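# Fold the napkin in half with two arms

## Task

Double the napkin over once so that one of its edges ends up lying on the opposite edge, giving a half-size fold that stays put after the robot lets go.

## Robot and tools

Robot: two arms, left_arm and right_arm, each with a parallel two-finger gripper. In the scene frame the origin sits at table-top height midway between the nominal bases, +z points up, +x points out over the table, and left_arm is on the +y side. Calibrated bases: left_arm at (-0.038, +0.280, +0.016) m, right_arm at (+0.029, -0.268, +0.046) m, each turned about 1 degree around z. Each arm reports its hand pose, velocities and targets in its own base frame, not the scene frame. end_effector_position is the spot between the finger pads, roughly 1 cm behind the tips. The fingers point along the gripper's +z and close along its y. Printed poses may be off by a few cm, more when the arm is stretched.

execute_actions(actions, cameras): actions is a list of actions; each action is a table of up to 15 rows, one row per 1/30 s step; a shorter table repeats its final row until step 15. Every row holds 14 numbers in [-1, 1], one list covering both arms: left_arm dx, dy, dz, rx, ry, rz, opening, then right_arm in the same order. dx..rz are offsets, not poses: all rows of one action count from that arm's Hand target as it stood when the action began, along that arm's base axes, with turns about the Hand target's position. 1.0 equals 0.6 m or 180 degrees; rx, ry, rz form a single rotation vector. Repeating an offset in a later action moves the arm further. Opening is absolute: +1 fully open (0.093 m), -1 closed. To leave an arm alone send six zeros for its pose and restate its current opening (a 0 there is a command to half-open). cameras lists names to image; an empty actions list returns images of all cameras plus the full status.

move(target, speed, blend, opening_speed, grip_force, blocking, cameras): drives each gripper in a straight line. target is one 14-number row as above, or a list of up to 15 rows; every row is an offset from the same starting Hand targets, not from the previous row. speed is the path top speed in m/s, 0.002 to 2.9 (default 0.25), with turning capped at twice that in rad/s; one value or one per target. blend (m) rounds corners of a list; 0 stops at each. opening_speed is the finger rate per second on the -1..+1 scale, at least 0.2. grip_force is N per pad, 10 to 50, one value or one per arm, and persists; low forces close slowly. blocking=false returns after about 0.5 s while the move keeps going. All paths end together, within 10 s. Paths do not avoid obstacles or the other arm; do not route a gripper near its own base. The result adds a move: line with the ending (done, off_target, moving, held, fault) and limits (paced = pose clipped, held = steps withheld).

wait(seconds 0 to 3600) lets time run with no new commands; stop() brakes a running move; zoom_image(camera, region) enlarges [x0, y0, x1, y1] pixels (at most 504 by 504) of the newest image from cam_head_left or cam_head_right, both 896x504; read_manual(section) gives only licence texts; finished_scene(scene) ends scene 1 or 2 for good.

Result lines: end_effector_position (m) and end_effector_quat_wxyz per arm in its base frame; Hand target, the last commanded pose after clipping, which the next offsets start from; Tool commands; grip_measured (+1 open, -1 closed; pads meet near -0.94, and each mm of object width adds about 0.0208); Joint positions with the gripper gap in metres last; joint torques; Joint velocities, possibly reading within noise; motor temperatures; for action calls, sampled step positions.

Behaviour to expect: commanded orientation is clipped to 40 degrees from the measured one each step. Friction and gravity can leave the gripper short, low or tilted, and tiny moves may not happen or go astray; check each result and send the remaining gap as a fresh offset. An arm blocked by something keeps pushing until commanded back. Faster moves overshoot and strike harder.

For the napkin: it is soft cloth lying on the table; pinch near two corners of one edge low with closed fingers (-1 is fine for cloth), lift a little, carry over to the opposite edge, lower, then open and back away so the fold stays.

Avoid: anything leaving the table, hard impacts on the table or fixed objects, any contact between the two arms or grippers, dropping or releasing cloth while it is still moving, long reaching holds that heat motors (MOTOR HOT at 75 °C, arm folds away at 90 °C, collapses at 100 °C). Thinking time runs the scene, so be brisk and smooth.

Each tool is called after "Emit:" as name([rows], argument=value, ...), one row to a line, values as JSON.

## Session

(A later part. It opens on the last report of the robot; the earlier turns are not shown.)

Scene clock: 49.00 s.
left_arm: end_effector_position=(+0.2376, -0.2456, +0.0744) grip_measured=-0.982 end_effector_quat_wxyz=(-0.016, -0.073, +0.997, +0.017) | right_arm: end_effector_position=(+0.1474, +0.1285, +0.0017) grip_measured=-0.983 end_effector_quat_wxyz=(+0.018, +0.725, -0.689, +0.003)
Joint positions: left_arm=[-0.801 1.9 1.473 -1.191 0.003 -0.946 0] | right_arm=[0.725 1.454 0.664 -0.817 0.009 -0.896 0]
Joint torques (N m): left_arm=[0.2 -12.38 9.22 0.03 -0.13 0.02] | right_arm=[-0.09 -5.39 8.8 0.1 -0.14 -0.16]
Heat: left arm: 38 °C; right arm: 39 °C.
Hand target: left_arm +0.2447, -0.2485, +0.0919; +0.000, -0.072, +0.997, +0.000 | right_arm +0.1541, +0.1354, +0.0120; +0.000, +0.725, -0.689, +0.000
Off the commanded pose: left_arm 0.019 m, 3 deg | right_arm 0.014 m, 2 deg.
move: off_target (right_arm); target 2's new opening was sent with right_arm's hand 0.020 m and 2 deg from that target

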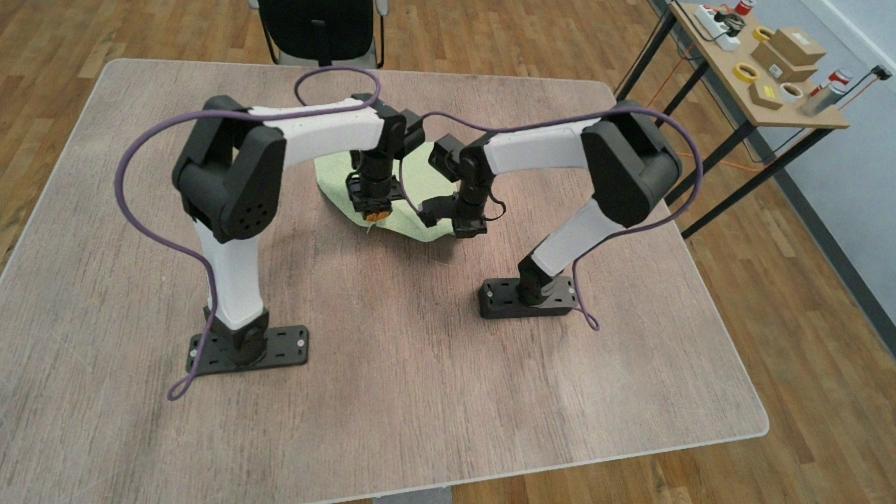

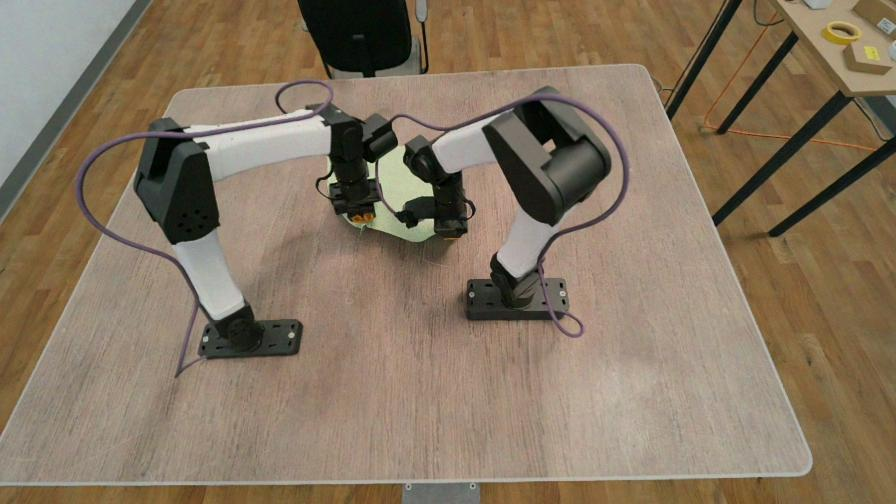

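Emit:
move([
  [0,0,-0.128,0,0,0,-1,0,0,0,0,0,0,-1],
  [0,0,-0.128,0,0,0,0.6,0,0,0,0,0,0,-1],
  [0,0,0.05,0,0,0,0.6,0,0,0,0,0,0,-1],
  [-0.12,0.16,0.05,0,0,-0.25,-0.42,0,0,0,0,0,0,-1],
], speed=0.18, cameras=["all"])

Emit:
zoom_image(camera="cam_head_right", region=[290, 110, 530, 270])

Emit:
zoom_image(camera="cam_head_left", region=[280, 110, 520, 270])

Scene clock: 56.47 s.
left_arm: end_effector_position=(+0.1724, -0.1553, +0.1201) grip_measured=-0.417 end_effector_quat_wxyz=(-0.009, +0.315, +0.949, +0.003) | right_arm: end_effector_position=(+0.1473, +0.1284, +0.0017) grip_measured=-0.983 end_effector_quat_wxyz=(+0.019, +0.725, -0.689, +0.003)
Joint positions: left_arm=[-0.731 1.436 1.146 -1.299 0.003 -0.091 0.025] | right_arm=[0.725 1.454 0.664 -0.818 0.009 -0.896 0]
Joint torques (N m): left_arm=[0.27 -7.53 5.22 0.4 -0.05 0.05] | right_arm=[-0.27 -5.52 8.77 0.09 -0.09 -0.13]
Heat: left arm: 38 °C; right arm: 39 °C.
Hand target: left_arm +0.1728, -0.1525, +0.1220; +0.000, +0.315, +0.949, +0.000 | right_arm +0.1541, +0.1354, +0.0120; +0.000, +0.725, -0.689, +0.000
Off the commanded pose: left_arm 0.003 m, 1 deg | right_arm 0.014 m, 2 deg.
move: done

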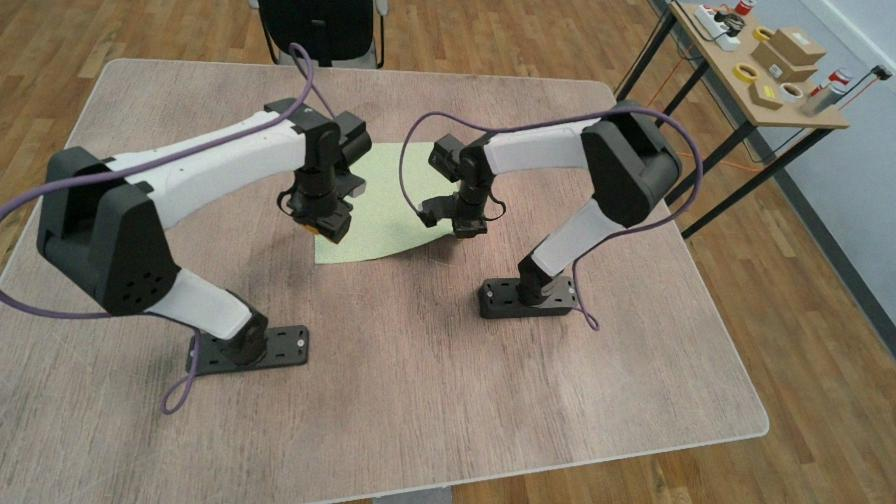

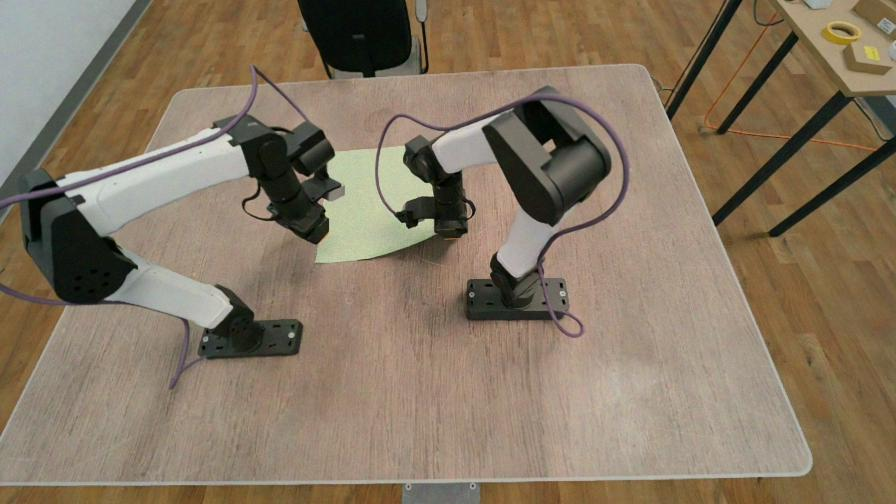

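Scaled by 2.100 from the camera's image (finer frame: 1280x720).

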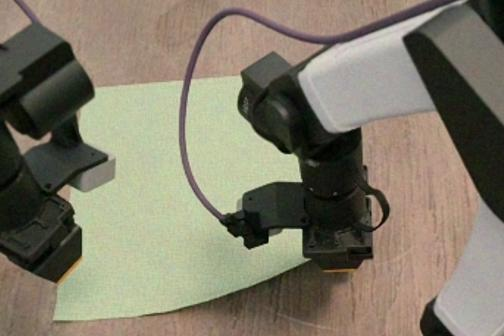

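Scaled by 2.100 from the camera's image (finer frame: 1280x720).

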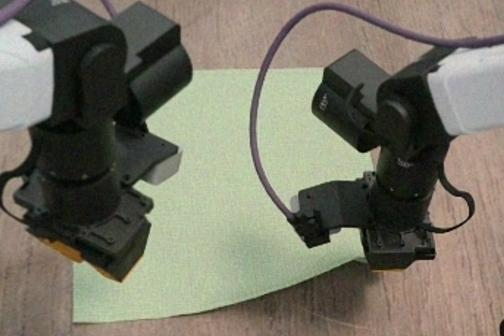

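Emit:
move(target=[0.0417,0.0242,-0.153,0,0,-0.28,-0.42,0,0,0,0,0,0,-1], speed=0.2, cameras=["all"])

Emit:
zoom_image(camera="cam_head_right", region=[250, 130, 490, 290])

Emit:
zoom_image(camera="cam_head_left", region=[250, 130, 490, 290])

Scene clock: 60.13 s.
left_arm: end_effector_position=(+0.1974, -0.1405, +0.0363) grip_measured=-0.417 end_effector_quat_wxyz=(+0.005, +0.689, +0.725, -0.001) | right_arm: end_effector_position=(+0.1473, +0.1284, +0.0017) grip_measured=-0.983 end_effector_quat_wxyz=(+0.019, +0.725, -0.689, +0.003)
Joint positions: left_arm=[-0.617 1.524 0.883 -0.919 0.003 0.903 0.025] | right_arm=[0.725 1.454 0.664 -0.818 0.009 -0.896 0]
Joint torques (N m): left_arm=[0.27 -4.4 4.9 0.57 0.01 0.02] | right_arm=[-0.25 -5.46 8.69 0.09 -0.11 -0.17]
Heat: left arm: 38 °C; right arm: 39 °C.
Hand target: left_arm +0.1978, -0.1379, +0.0302; +0.000, +0.689, +0.724, +0.000 | right_arm +0.1541, +0.1354, +0.0120; +0.000, +0.725, -0.689, +0.000
Off the commanded pose: left_arm 0.007 m, 1 deg | right_arm 0.014 m, 2 deg.
move: done

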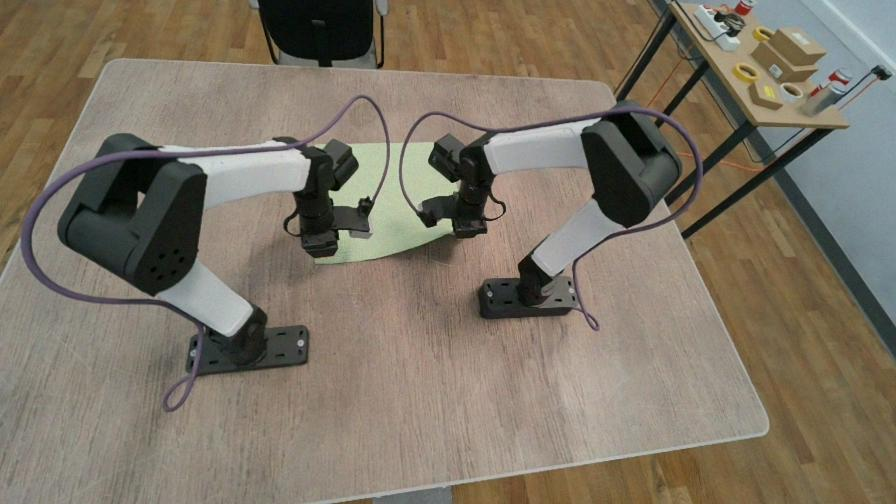

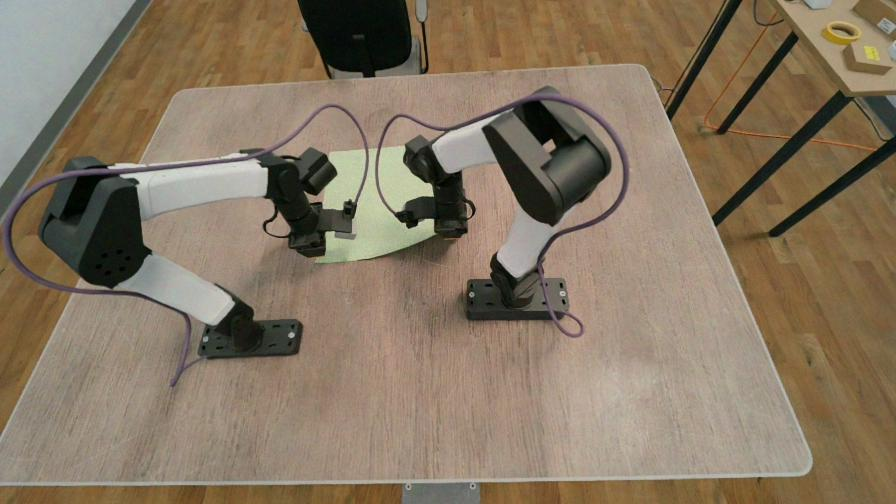

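Scaled by 2.100 from the camera's image (finer frame: 1280x720).

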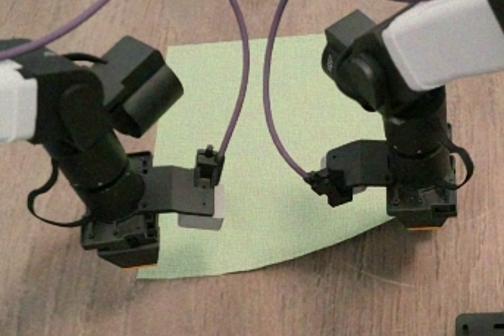

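Scaled by 2.100 from the camera's image (finer frame: 1280x720).

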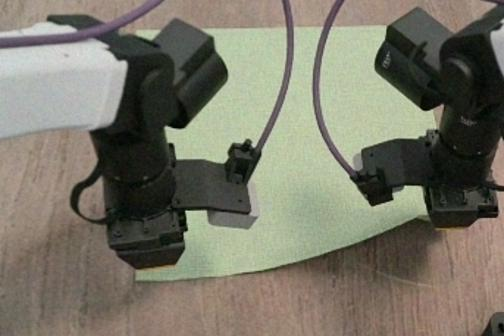

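Emit:
move([
  [0,0.004,-0.087,0,0,0,-0.42,0,0,0,0,0,0,-1],
  [0,0.004,-0.087,0,0,0,-1,0,0,0,0,0,0,-1],
  [0.005,0.004,0.03,0,0,0,-1,0,0,0,0,0,0,-1],
], speed=0.12, opening_speed=0.4, cameras=["all"])

Emit:
zoom_image(camera="cam_head_right", region=[250, 130, 490, 290])

Emit:
zoom_image(camera="cam_head_left", region=[250, 130, 490, 290])

Scene clock: 64.50 s.
left_arm: end_effector_position=(+0.1939, -0.1307, +0.0357) grip_measured=-0.984 end_effector_quat_wxyz=(-0.019, +0.689, +0.725, +0.002) | right_arm: end_effector_position=(+0.1472, +0.1283, +0.0017) grip_measured=-0.983 end_effector_quat_wxyz=(+0.019, +0.725, -0.689, +0.003)
Joint positions: left_arm=[-0.601 1.537 0.891 -0.963 -0.01 0.919 0] | right_arm=[0.725 1.454 0.664 -0.818 0.009 -0.896 0]
Joint torques (N m): left_arm=[0.06 -8.05 8.68 0.04 0.07 0.05] | right_arm=[-0.17 -5.5 8.69 0.09 -0.12 -0.17]
Heat: left arm: 37 °C; right arm: 39 °C.
Hand target: left_arm +0.2008, -0.1356, +0.0482; +0.000, +0.690, +0.724, +0.000 | right_arm +0.1540, +0.1354, +0.0120; +0.000, +0.725, -0.689, +0.000
Off the commanded pose: left_arm 0.015 m, 2 deg | right_arm 0.014 m, 2 deg.
move: off_target (left_arm); target 2's new opening was sent with left_arm's hand 0.018 m and 1 deg from that target

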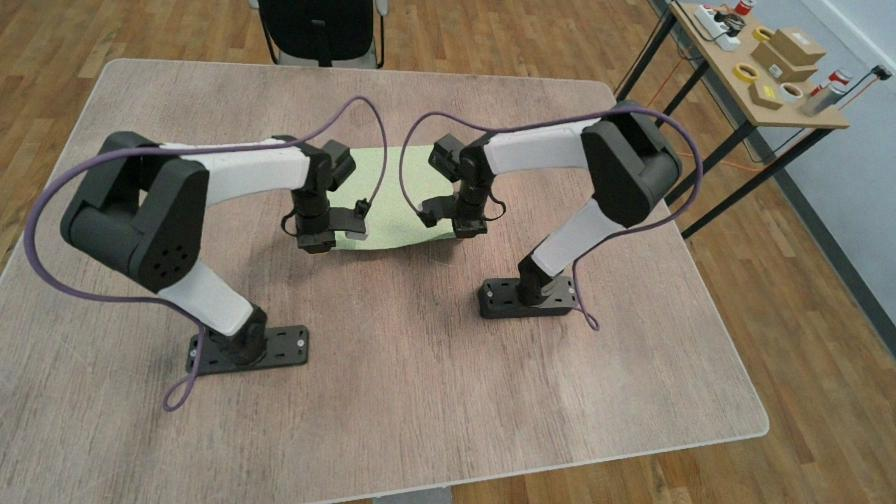

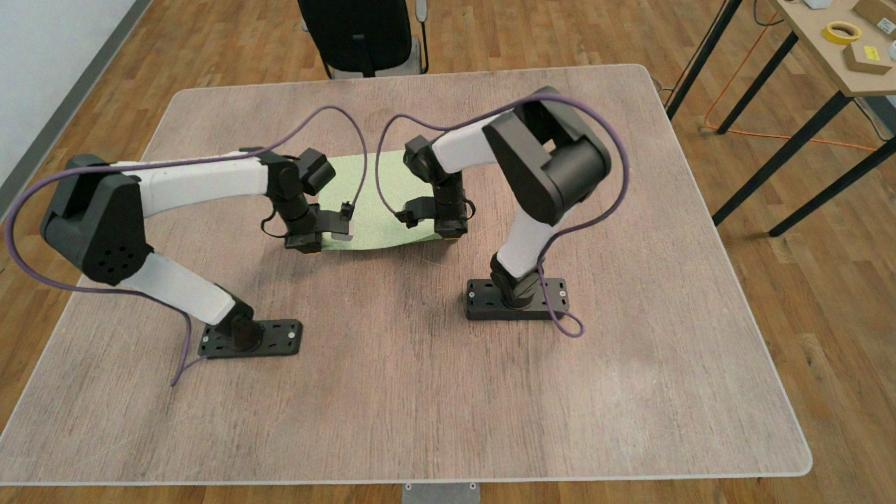

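Scaled by 2.100 from the camera's image (finer frame: 1280x720).

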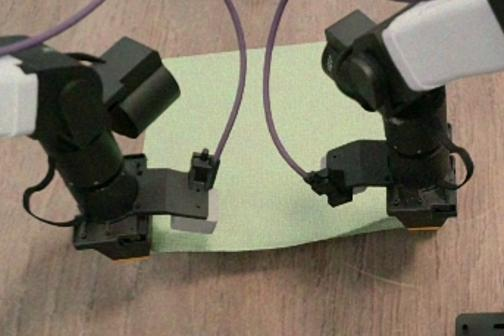

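Scaled by 2.100 from the camera's image (finer frame: 1280x720).

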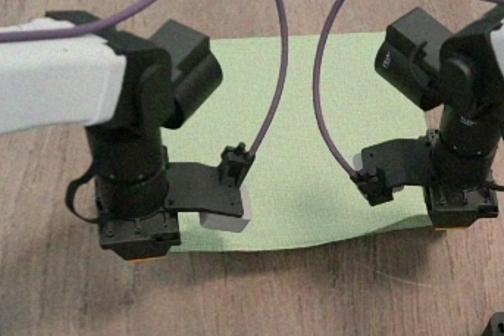

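Emit:
move([
  [0.0777,-0.0018,0.102,0,0,0,-1,0.078,0.0032,0.098,0,0,0,-1],
  [0.2283,-0.0053,0.169,0,0,0,-1,0.2293,0.0095,0.163,0,0,0,-1],
], speed=0.15, blend=[0.03, 0], cameras=["all"])

Emit:
zoom_image(camera="cam_head_right", region=[270, 90, 510, 250])

Emit:
zoom_image(camera="cam_head_left", region=[270, 90, 510, 250])

Scene clock: 69.00 s.
left_arm: end_effector_position=(+0.3337, -0.1375, +0.1476) grip_measured=-0.984 end_effector_quat_wxyz=(-0.001, +0.688, +0.725, +0.005) | right_arm: end_effector_position=(+0.2871, +0.1386, +0.1084) grip_measured=-0.983 end_effector_quat_wxyz=(+0.000, +0.723, -0.690, +0.005)
Joint positions: left_arm=[-0.396 1.918 1.79 -1.441 -0.01 1.123 0] | right_arm=[0.454 1.748 1.418 -1.237 0.008 -1.163 0]
Joint torques (N m): left_arm=[0.13 -8.02 9.33 0.11 0.11 0.03] | right_arm=[-0.06 -5.23 9.83 0.14 -0.12 -0.2]
Heat: left arm: 37 °C; right arm: 39 °C.
Hand target: left_arm +0.3378, -0.1387, +0.1495; +0.000, +0.689, +0.724, +0.000 | right_arm +0.2916, +0.1411, +0.1098; +0.000, +0.725, -0.689, +0.000
Off the commanded pose: left_arm 0.005 m, 1 deg | right_arm 0.005 m, 1 deg.
move: done

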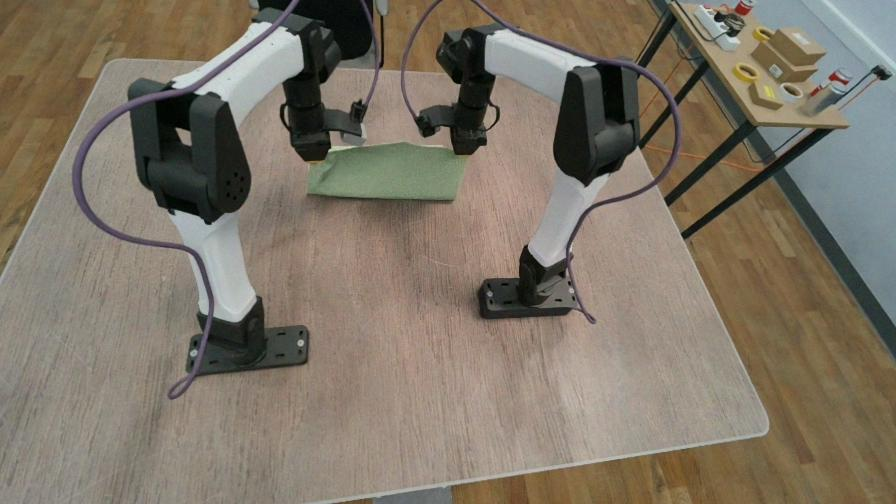

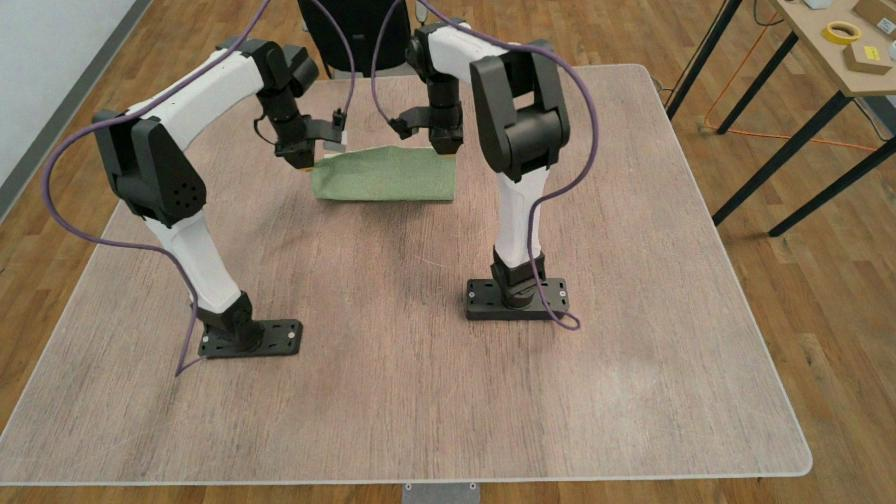

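Scaled by 2.100 from the camera's image (finer frame: 1280x720).

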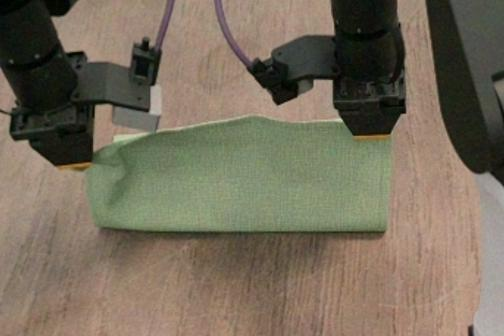

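Scaled by 2.100 from the camera's image (finer frame: 1280x720).

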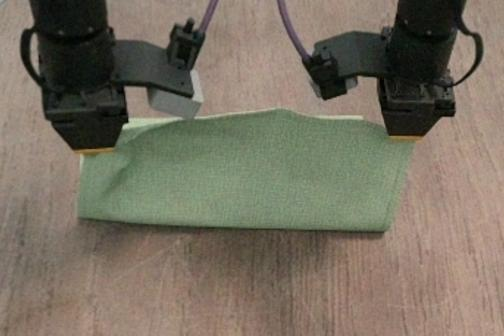

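Emit:
zoom_image(camera="cam_head_right", region=[300, 130, 400, 210])

Emit:
zoom_image(camera="cam_head_left", region=[380, 130, 480, 210])

Emit:
zoom_image(camera="cam_head_right", region=[380, 130, 480, 210])

Emit:
zoom_image(camera="cam_head_left", region=[300, 130, 400, 210])

Scaled by 5.040 from the camera's image (finer frame: 1280x720).

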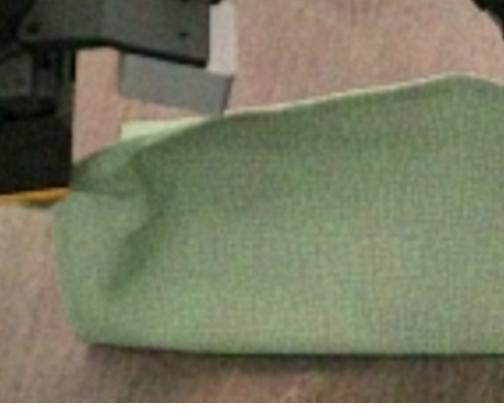

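Scaled by 5.040 from the camera's image (finer frame: 1280x720).

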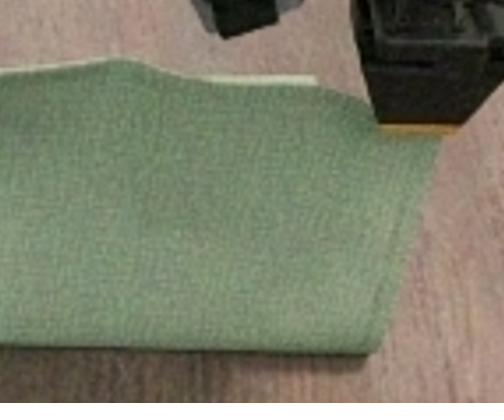

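Scaled by 5.040 from the camera's image (finer frame: 1280x720).

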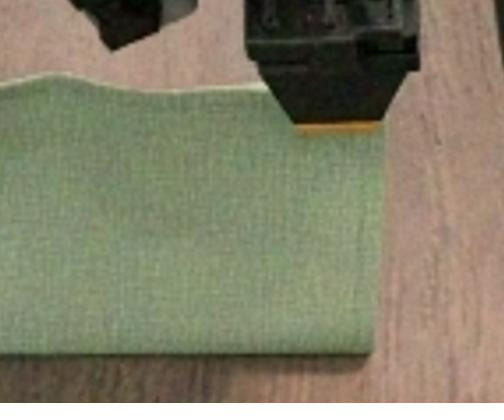

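Scaled by 5.040 from the camera's image (finer frame: 1280x720).

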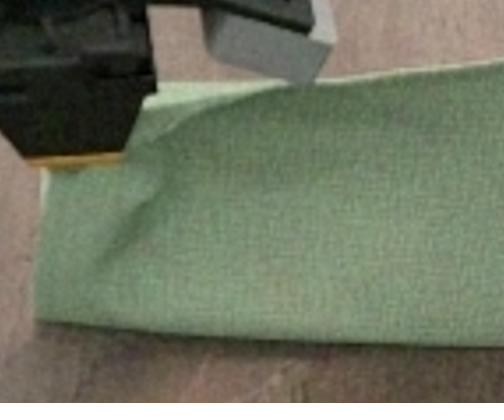

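Emit:
move([
  [0.1186,0.0163,-0.056,0.0005,-0.03,0,-1,0.1133,0.0157,-0.054,0,0,0,-1],
  [0.1862,0.0257,-0.119,0.001,-0.05,0,-1,0.1779,0.0247,-0.116,0,0,0,-1],
  [0.2286,0.0315,-0.1875,0.0015,-0.0667,0,-1,0.2184,0.0303,-0.1855,0,0,0,-1],
  [0.254,0.035,-0.2425,0.0015,-0.0667,0,-1,0.2427,0.0337,-0.2413,0,0,0,-1],
], speed=0.15, blend=[0.02, 0.02, 0.015, 0], cameras=["all"])

Emit:
zoom_image(camera="cam_head_right", region=[270, 90, 510, 250])

Emit:
zoom_image(camera="cam_head_left", region=[270, 90, 510, 250])

Scene clock: 73.50 s.
left_arm: end_effector_position=(+0.4797, -0.1201, +0.0077) grip_measured=-0.984 end_effector_quat_wxyz=(+0.069, +0.686, +0.722, +0.065) | right_arm: end_effector_position=(+0.4297, +0.1595, -0.0274) grip_measured=-0.983 end_effector_quat_wxyz=(+0.005, +0.724, -0.690, +0.002)
Joint positions: left_arm=[-0.261 2.344 1.878 -0.921 -0.047 1.263 0] | right_arm=[0.358 2.422 1.89 -1.046 0.008 -1.26 0]
Joint torques (N m): left_arm=[0.1 -11.15 8.85 0.97 -0.11 0] | right_arm=[-0.24 -8.73 9.68 0.42 -0.13 -0.22]
Heat: left arm: 37 °C; right arm: 39 °C.
Hand target: left_arm +0.4902, -0.1178, +0.0041; +0.074, +0.686, +0.720, +0.074 | right_arm +0.4374, +0.1613, -0.0348; +0.000, +0.725, -0.689, +0.000
Off the commanded pose: left_arm 0.011 m, 1 deg | right_arm 0.011 m, 1 deg.
move: off_target (left_arm, right_arm)

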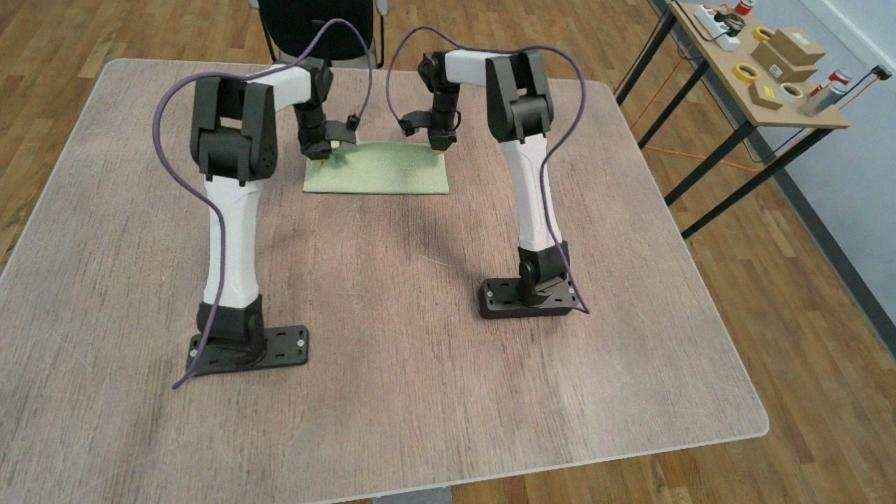

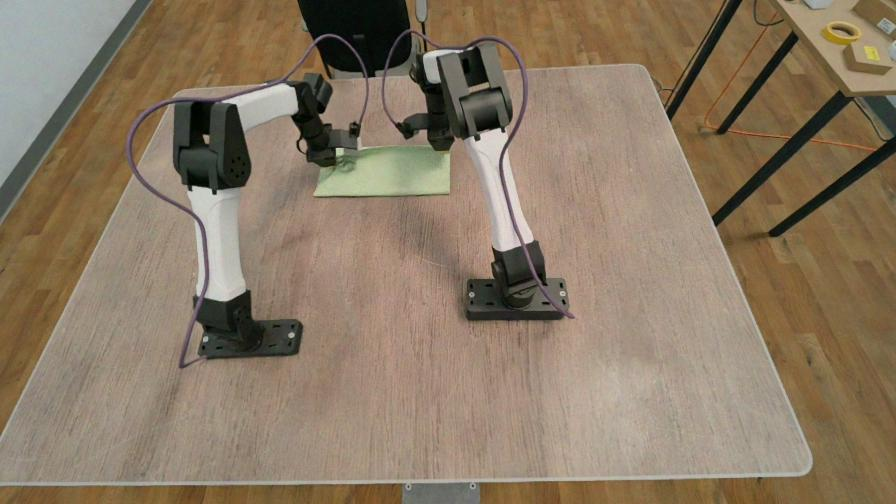

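Scaled by 2.100 from the camera's image (finer frame: 1280x720).

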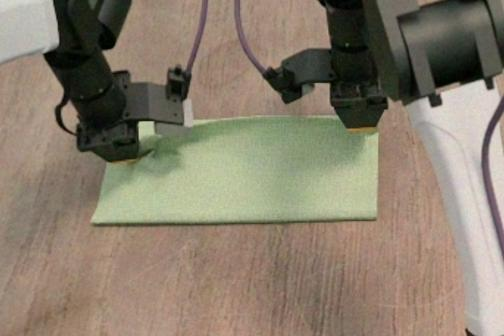

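Scaled by 2.100 from the camera's image (finer frame: 1280x720).

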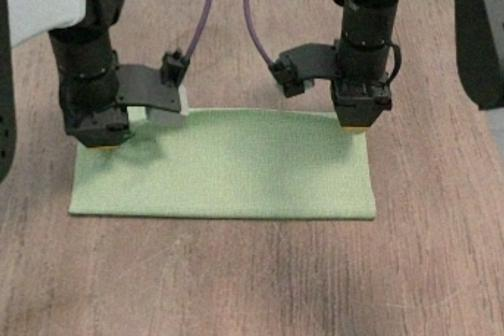

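Emit:
zoom_image(camera="cam_head_right", region=[300, 130, 400, 210])

Emit:
zoom_image(camera="cam_head_left", region=[380, 120, 480, 200])

Emit:
zoom_image(camera="cam_head_right", region=[380, 120, 480, 200])

Emit:
zoom_image(camera="cam_head_left", region=[295, 130, 395, 210])

Scaled by 5.040 from the camera's image (finer frame: 1280x720).

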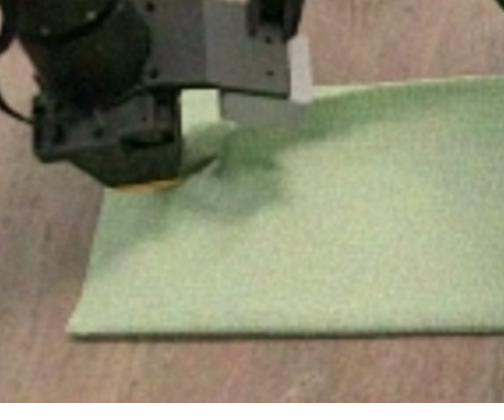

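Scaled by 5.040 from the camera's image (finer frame: 1280x720).

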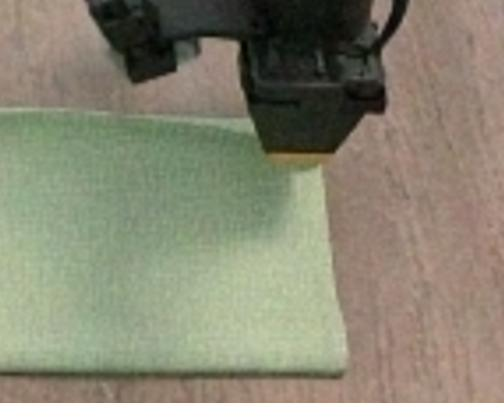

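Scaled by 5.040 from the camera's image (finer frame: 1280x720).

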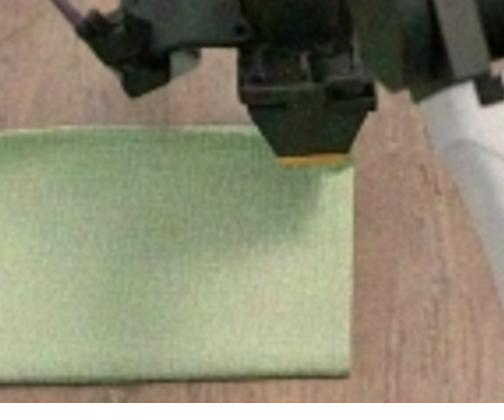

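Scaled by 5.040 from the camera's image (finer frame: 1280x720).

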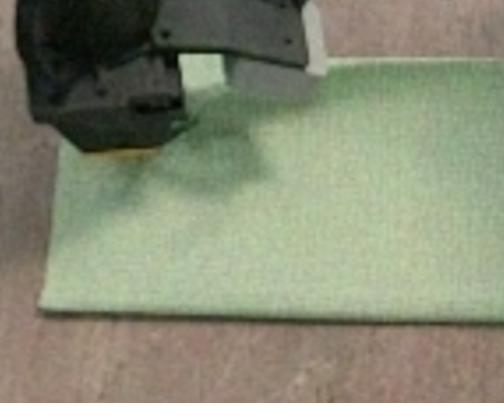

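Emit:
move([
  [0.042,0.01,0.0,0.0007,-0.0444,0,-1,0.015,0,0,0,0,0,-1],
  [0.042,0.01,-0.017,0.0007,-0.0444,0,-1,0.015,0,-0.02,0,0,0,-1],
], speed=0.1, cameras=["all"])

Emit:
zoom_image(camera="cam_head_right", region=[300, 130, 400, 210])

Emit:
zoom_image(camera="cam_head_right", region=[380, 120, 480, 200])

Emit:
zoom_image(camera="cam_head_left", region=[295, 110, 475, 210])

Scene clock: 79.97 s.
left_arm: end_effector_position=(+0.5164, -0.1179, +0.0043) grip_measured=-0.984 end_effector_quat_wxyz=(+0.132, +0.679, +0.713, +0.120) | right_arm: end_effector_position=(+0.4436, +0.1618, -0.0355) grip_measured=-0.983 end_effector_quat_wxyz=(-0.001, +0.724, -0.690, +0.005)
Joint positions: left_arm=[-0.25 2.344 1.82 -0.696 -0.079 1.286 0] | right_arm=[0.353 2.478 1.96 -1.046 0.008 -1.267 0]
Joint torques (N m): left_arm=[0.29 -12.64 5.2 1.32 -0.11 0.02] | right_arm=[-0.17 -9.48 7.94 0.42 -0.1 -0.18]
Heat: left arm: 38 °C; right arm: 40 °C.
Hand target: left_arm +0.5155, -0.1117, -0.0061; +0.124, +0.679, +0.713, +0.123 | right_arm +0.4463, +0.1613, -0.0469; +0.000, +0.725, -0.689, +0.000
Off the commanded pose: left_arm 0.012 m, 1 deg | right_arm 0.012 m, 1 deg.
move: off_target (left_arm, right_arm)

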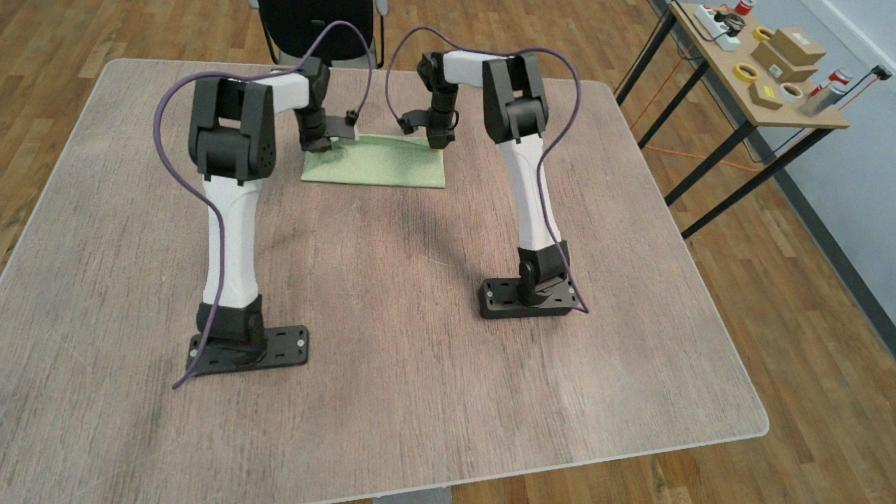

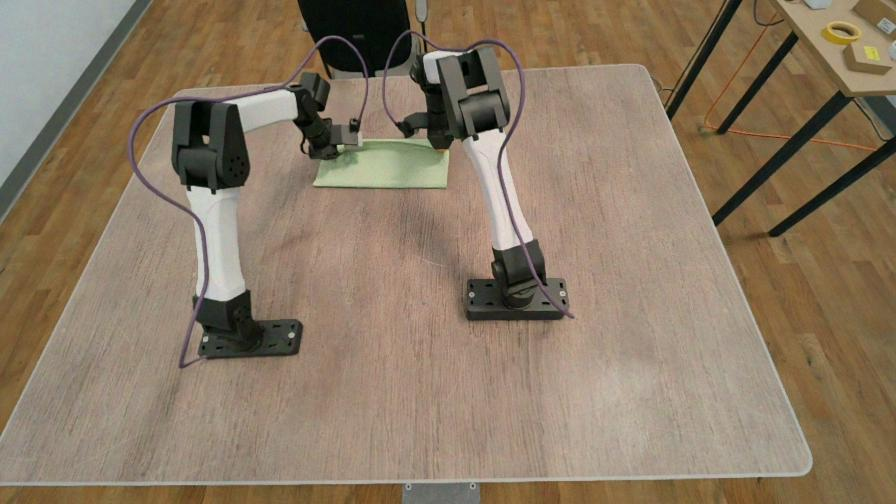

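Scaled by 5.040 from the camera's image (finer frame: 1280x720).

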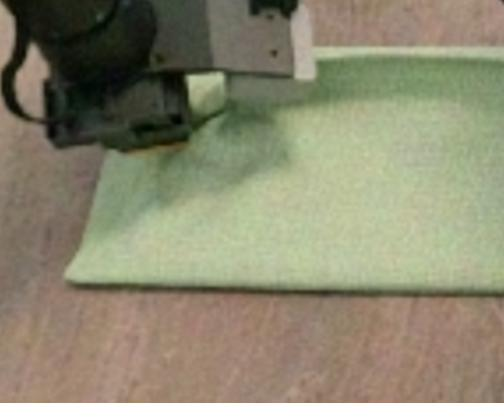

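Scaled by 5.040 from the camera's image (finer frame: 1280x720).

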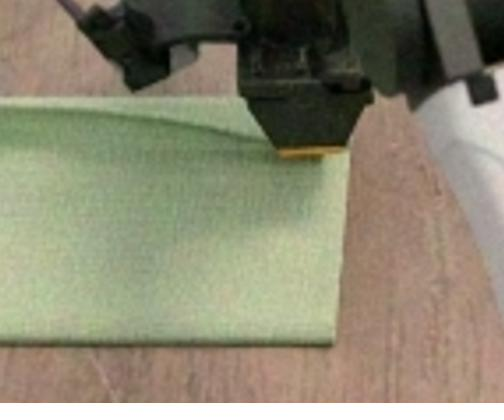

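Scaled by 2.800 from the camera's image (finer frame: 1280x720).

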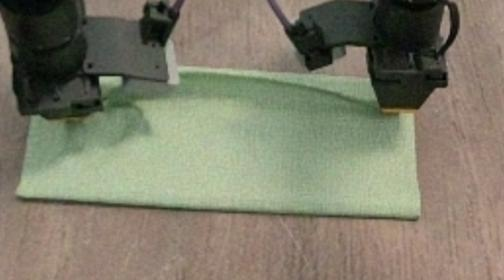

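Emit:
move([
  [0.0,0.0,0.068,0,0,0,-1,0,0,0,0,0,0,-1],
  [0.052,0.0,0.068,0.0005,-0.033,0,-1,0,0,0,0,0,0,-1],
], speed=0.1, cameras=["all"])

Emit:
zoom_image(camera="cam_head_right", region=[300, 110, 480, 210])

Emit:
zoom_image(camera="cam_head_left", region=[295, 110, 475, 210])

Scene clock: 82.90 s.
left_arm: end_effector_position=(+0.5314, -0.1148, +0.0250) grip_measured=-0.984 end_effector_quat_wxyz=(+0.144, +0.677, +0.708, +0.140) | right_arm: end_effector_position=(+0.4440, +0.1619, -0.0355) grip_measured=-0.983 end_effector_quat_wxyz=(-0.002, +0.724, -0.690, +0.006)
Joint positions: left_arm=[-0.243 2.344 1.888 -0.721 -0.098 1.302 0] | right_arm=[0.353 2.478 1.96 -1.044 0.008 -1.267 0]
Joint torques (N m): left_arm=[0.4 -13.15 10.37 1.42 -0.19 -0.02] | right_arm=[-0.14 -9.25 7.91 0.4 -0.11 -0.19]
Heat: left arm: 39 °C; right arm: 40 °C.
Hand target: left_arm +0.5467, -0.1117, +0.0348; +0.160, +0.672, +0.706, +0.158 | right_arm +0.4463, +0.1614, -0.0469; +0.000, +0.725, -0.689, +0.000
Off the commanded pose: left_arm 0.018 m, 3 deg | right_arm 0.012 m, 1 deg.
move: off_target (left_arm)

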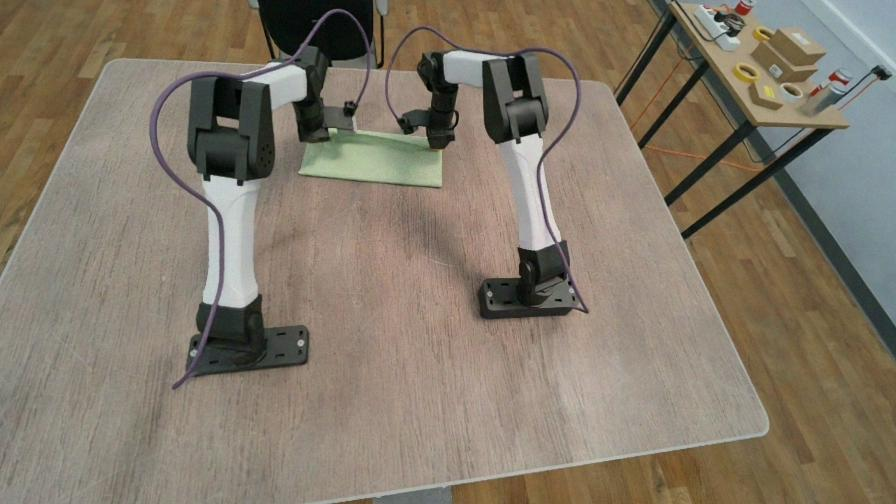

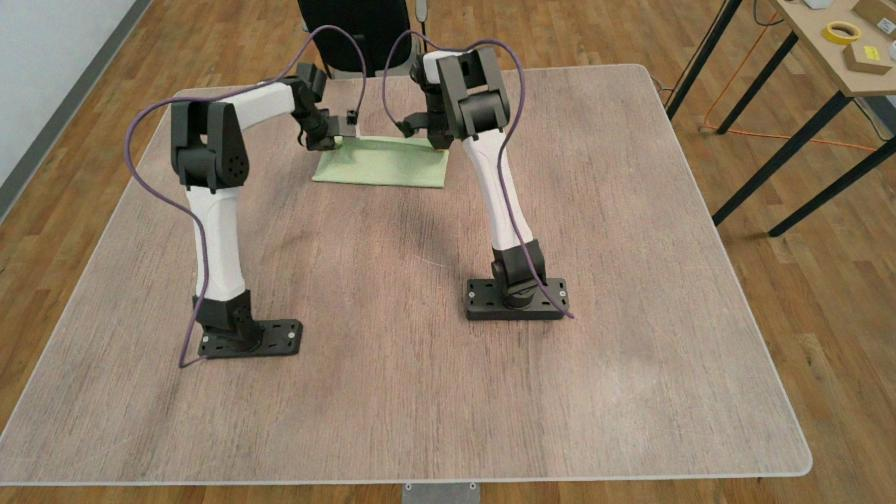

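Scaled by 2.800 from the camera's image (finer frame: 1280x720).

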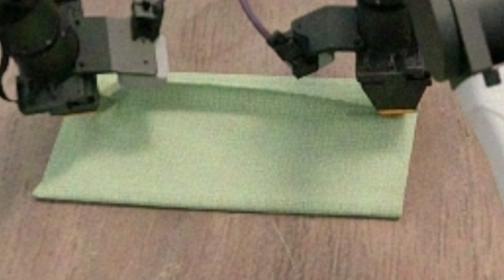

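Scaled by 2.800 from the camera's image (finer frame: 1280x720).

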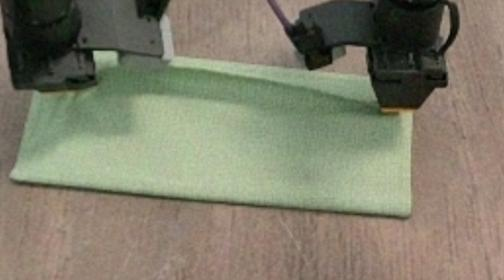

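Emit:
move([
  [0.0,0.0,-0.05,0,0,0,-1,0,0,0.008,0,0,0,-1],
  [0.0,0.0,-0.05,0,0,0,-0.2,0,0,0.008,0,0,0,-0.2],
  [0,0,0.13,0,0.05,0,-0.2,0,0,0.19,0,0,0,-0.2],
], speed=0.15, opening_speed=1.0, cameras=["all"])

Emit:
zoom_image(camera="cam_head_right", region=[300, 110, 480, 210])

Emit:
zoom_image(camera="cam_head_left", region=[295, 110, 475, 210])

Scene clock: 87.90 s.
left_arm: end_effector_position=(+0.5441, -0.1136, +0.1170) grip_measured=-0.202 end_effector_quat_wxyz=(+0.116, +0.680, +0.715, +0.116) | right_arm: end_effector_position=(+0.4406, +0.1607, +0.0479) grip_measured=-0.202 end_effector_quat_wxyz=(+0.021, +0.724, -0.689, -0.006)
Joint positions: left_arm=[-0.231 2.624 2.802 -1.43 -0.083 1.304 0.035] | right_arm=[0.353 2.474 2.286 -1.425 0.008 -1.267 0.035]
Joint torques (N m): left_arm=[0.32 -12.52 9.36 0.85 0.07 0.03] | right_arm=[-0.39 -13.86 9.76 0.01 -0.11 -0.2]
Heat: left arm: 40 °C; right arm: 43 °C.
Hand target: left_arm +0.5467, -0.1117, +0.1126; +0.104, +0.682, +0.716, +0.105 | right_arm +0.4463, +0.1614, +0.0671; +0.000, +0.725, -0.689, +0.000
Off the commanded pose: left_arm 0.005 m, 2 deg | right_arm 0.020 m, 3 deg.
move: off_target (right_arm); target 2's new opening was sent with left_arm's hand 0.015 m and 1 deg from that target

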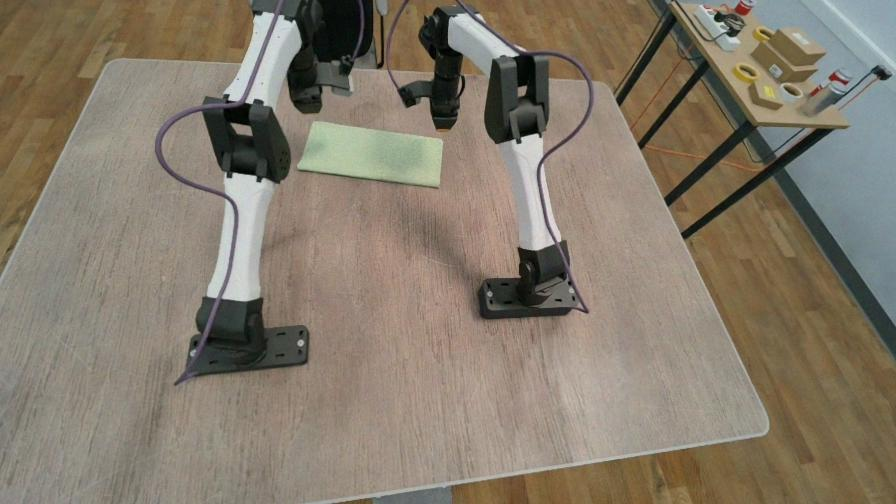

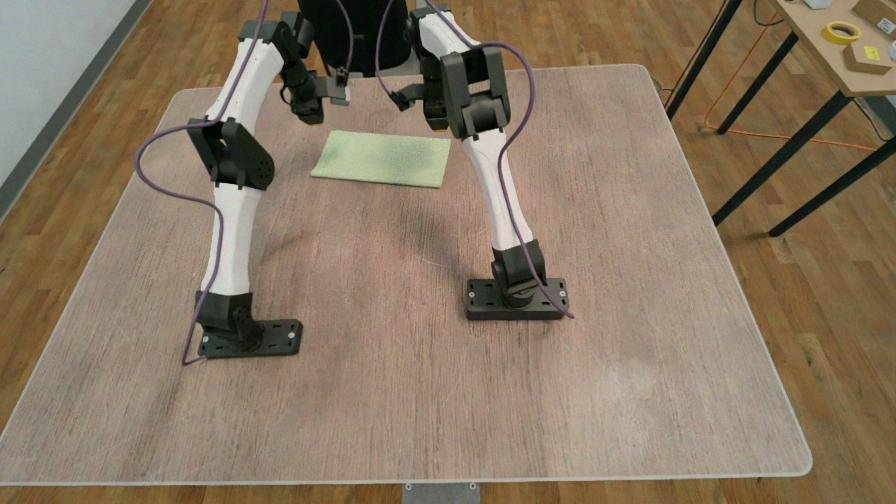

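Scaled by 2.800 from the camera's image (finer frame: 1280x720).

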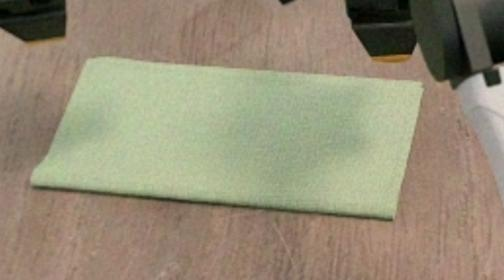

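Scaled by 2.800 from the camera's image (finer frame: 1280x720).

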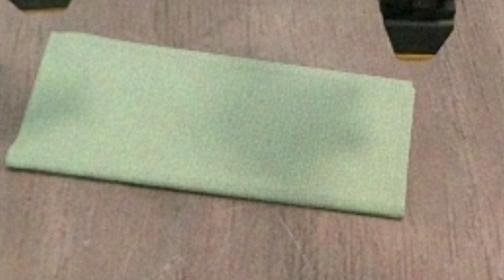

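Emit:
zoom_image(camera="cam_head_right", region=[310, 120, 370, 190])

Emit:
zoom_image(camera="cam_head_left", region=[290, 115, 350, 185])

Emit:
zoom_image(camera="cam_head_right", region=[400, 125, 460, 195])

Emit:
zoom_image(camera="cam_head_left", region=[400, 125, 460, 195])

Emit:
zoom_image(camera="cam_head_left", region=[340, 115, 410, 165])

Scaled by 7.200 from the camera's image (finer frame: 1280x720).

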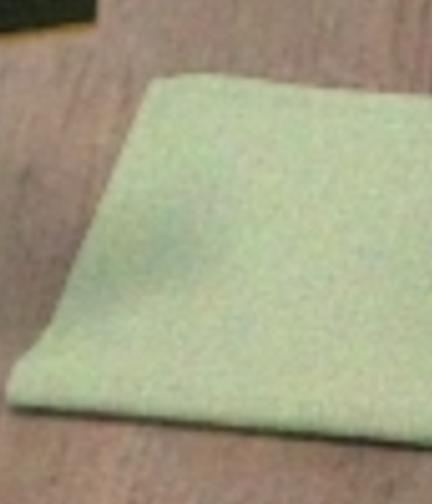

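Scaled by 7.200 from the camera's image (finer frame: 1280x720).

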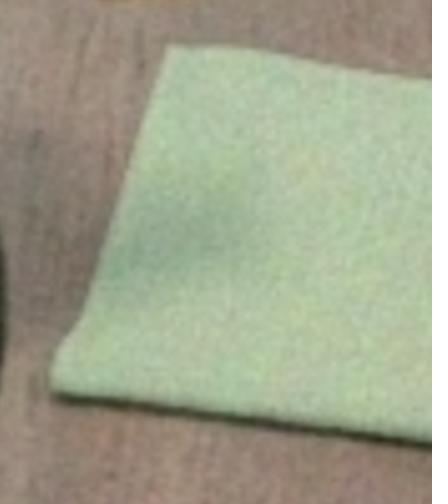

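Scaled by 7.200 from the camera's image (finer frame: 1280x720).

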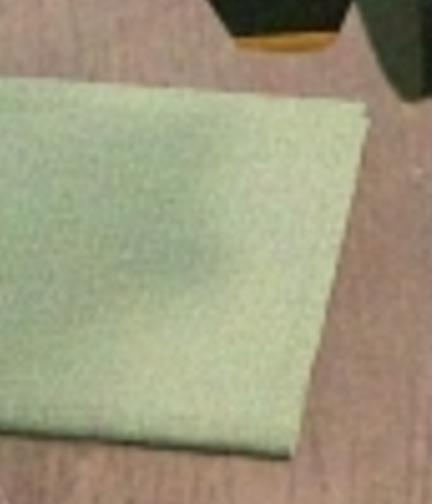

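Scaled by 7.200 from the camera's image (finer frame: 1280x720).

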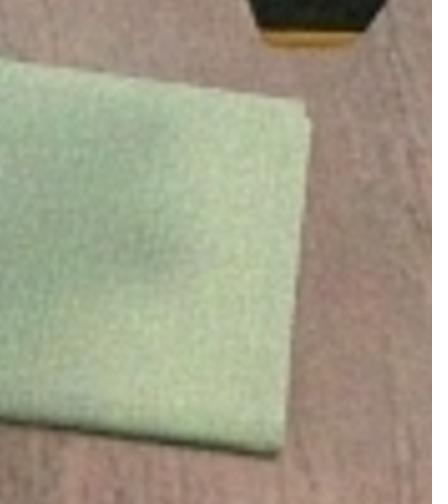

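Scaled by 7.200 from the camera's image (finer frame: 1280x720).

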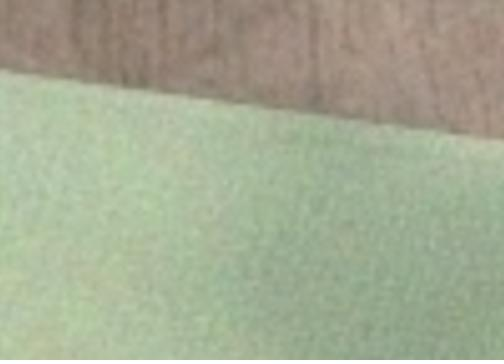

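Emit:
finished_scene(scene=2)

The scene is finished: the task was done.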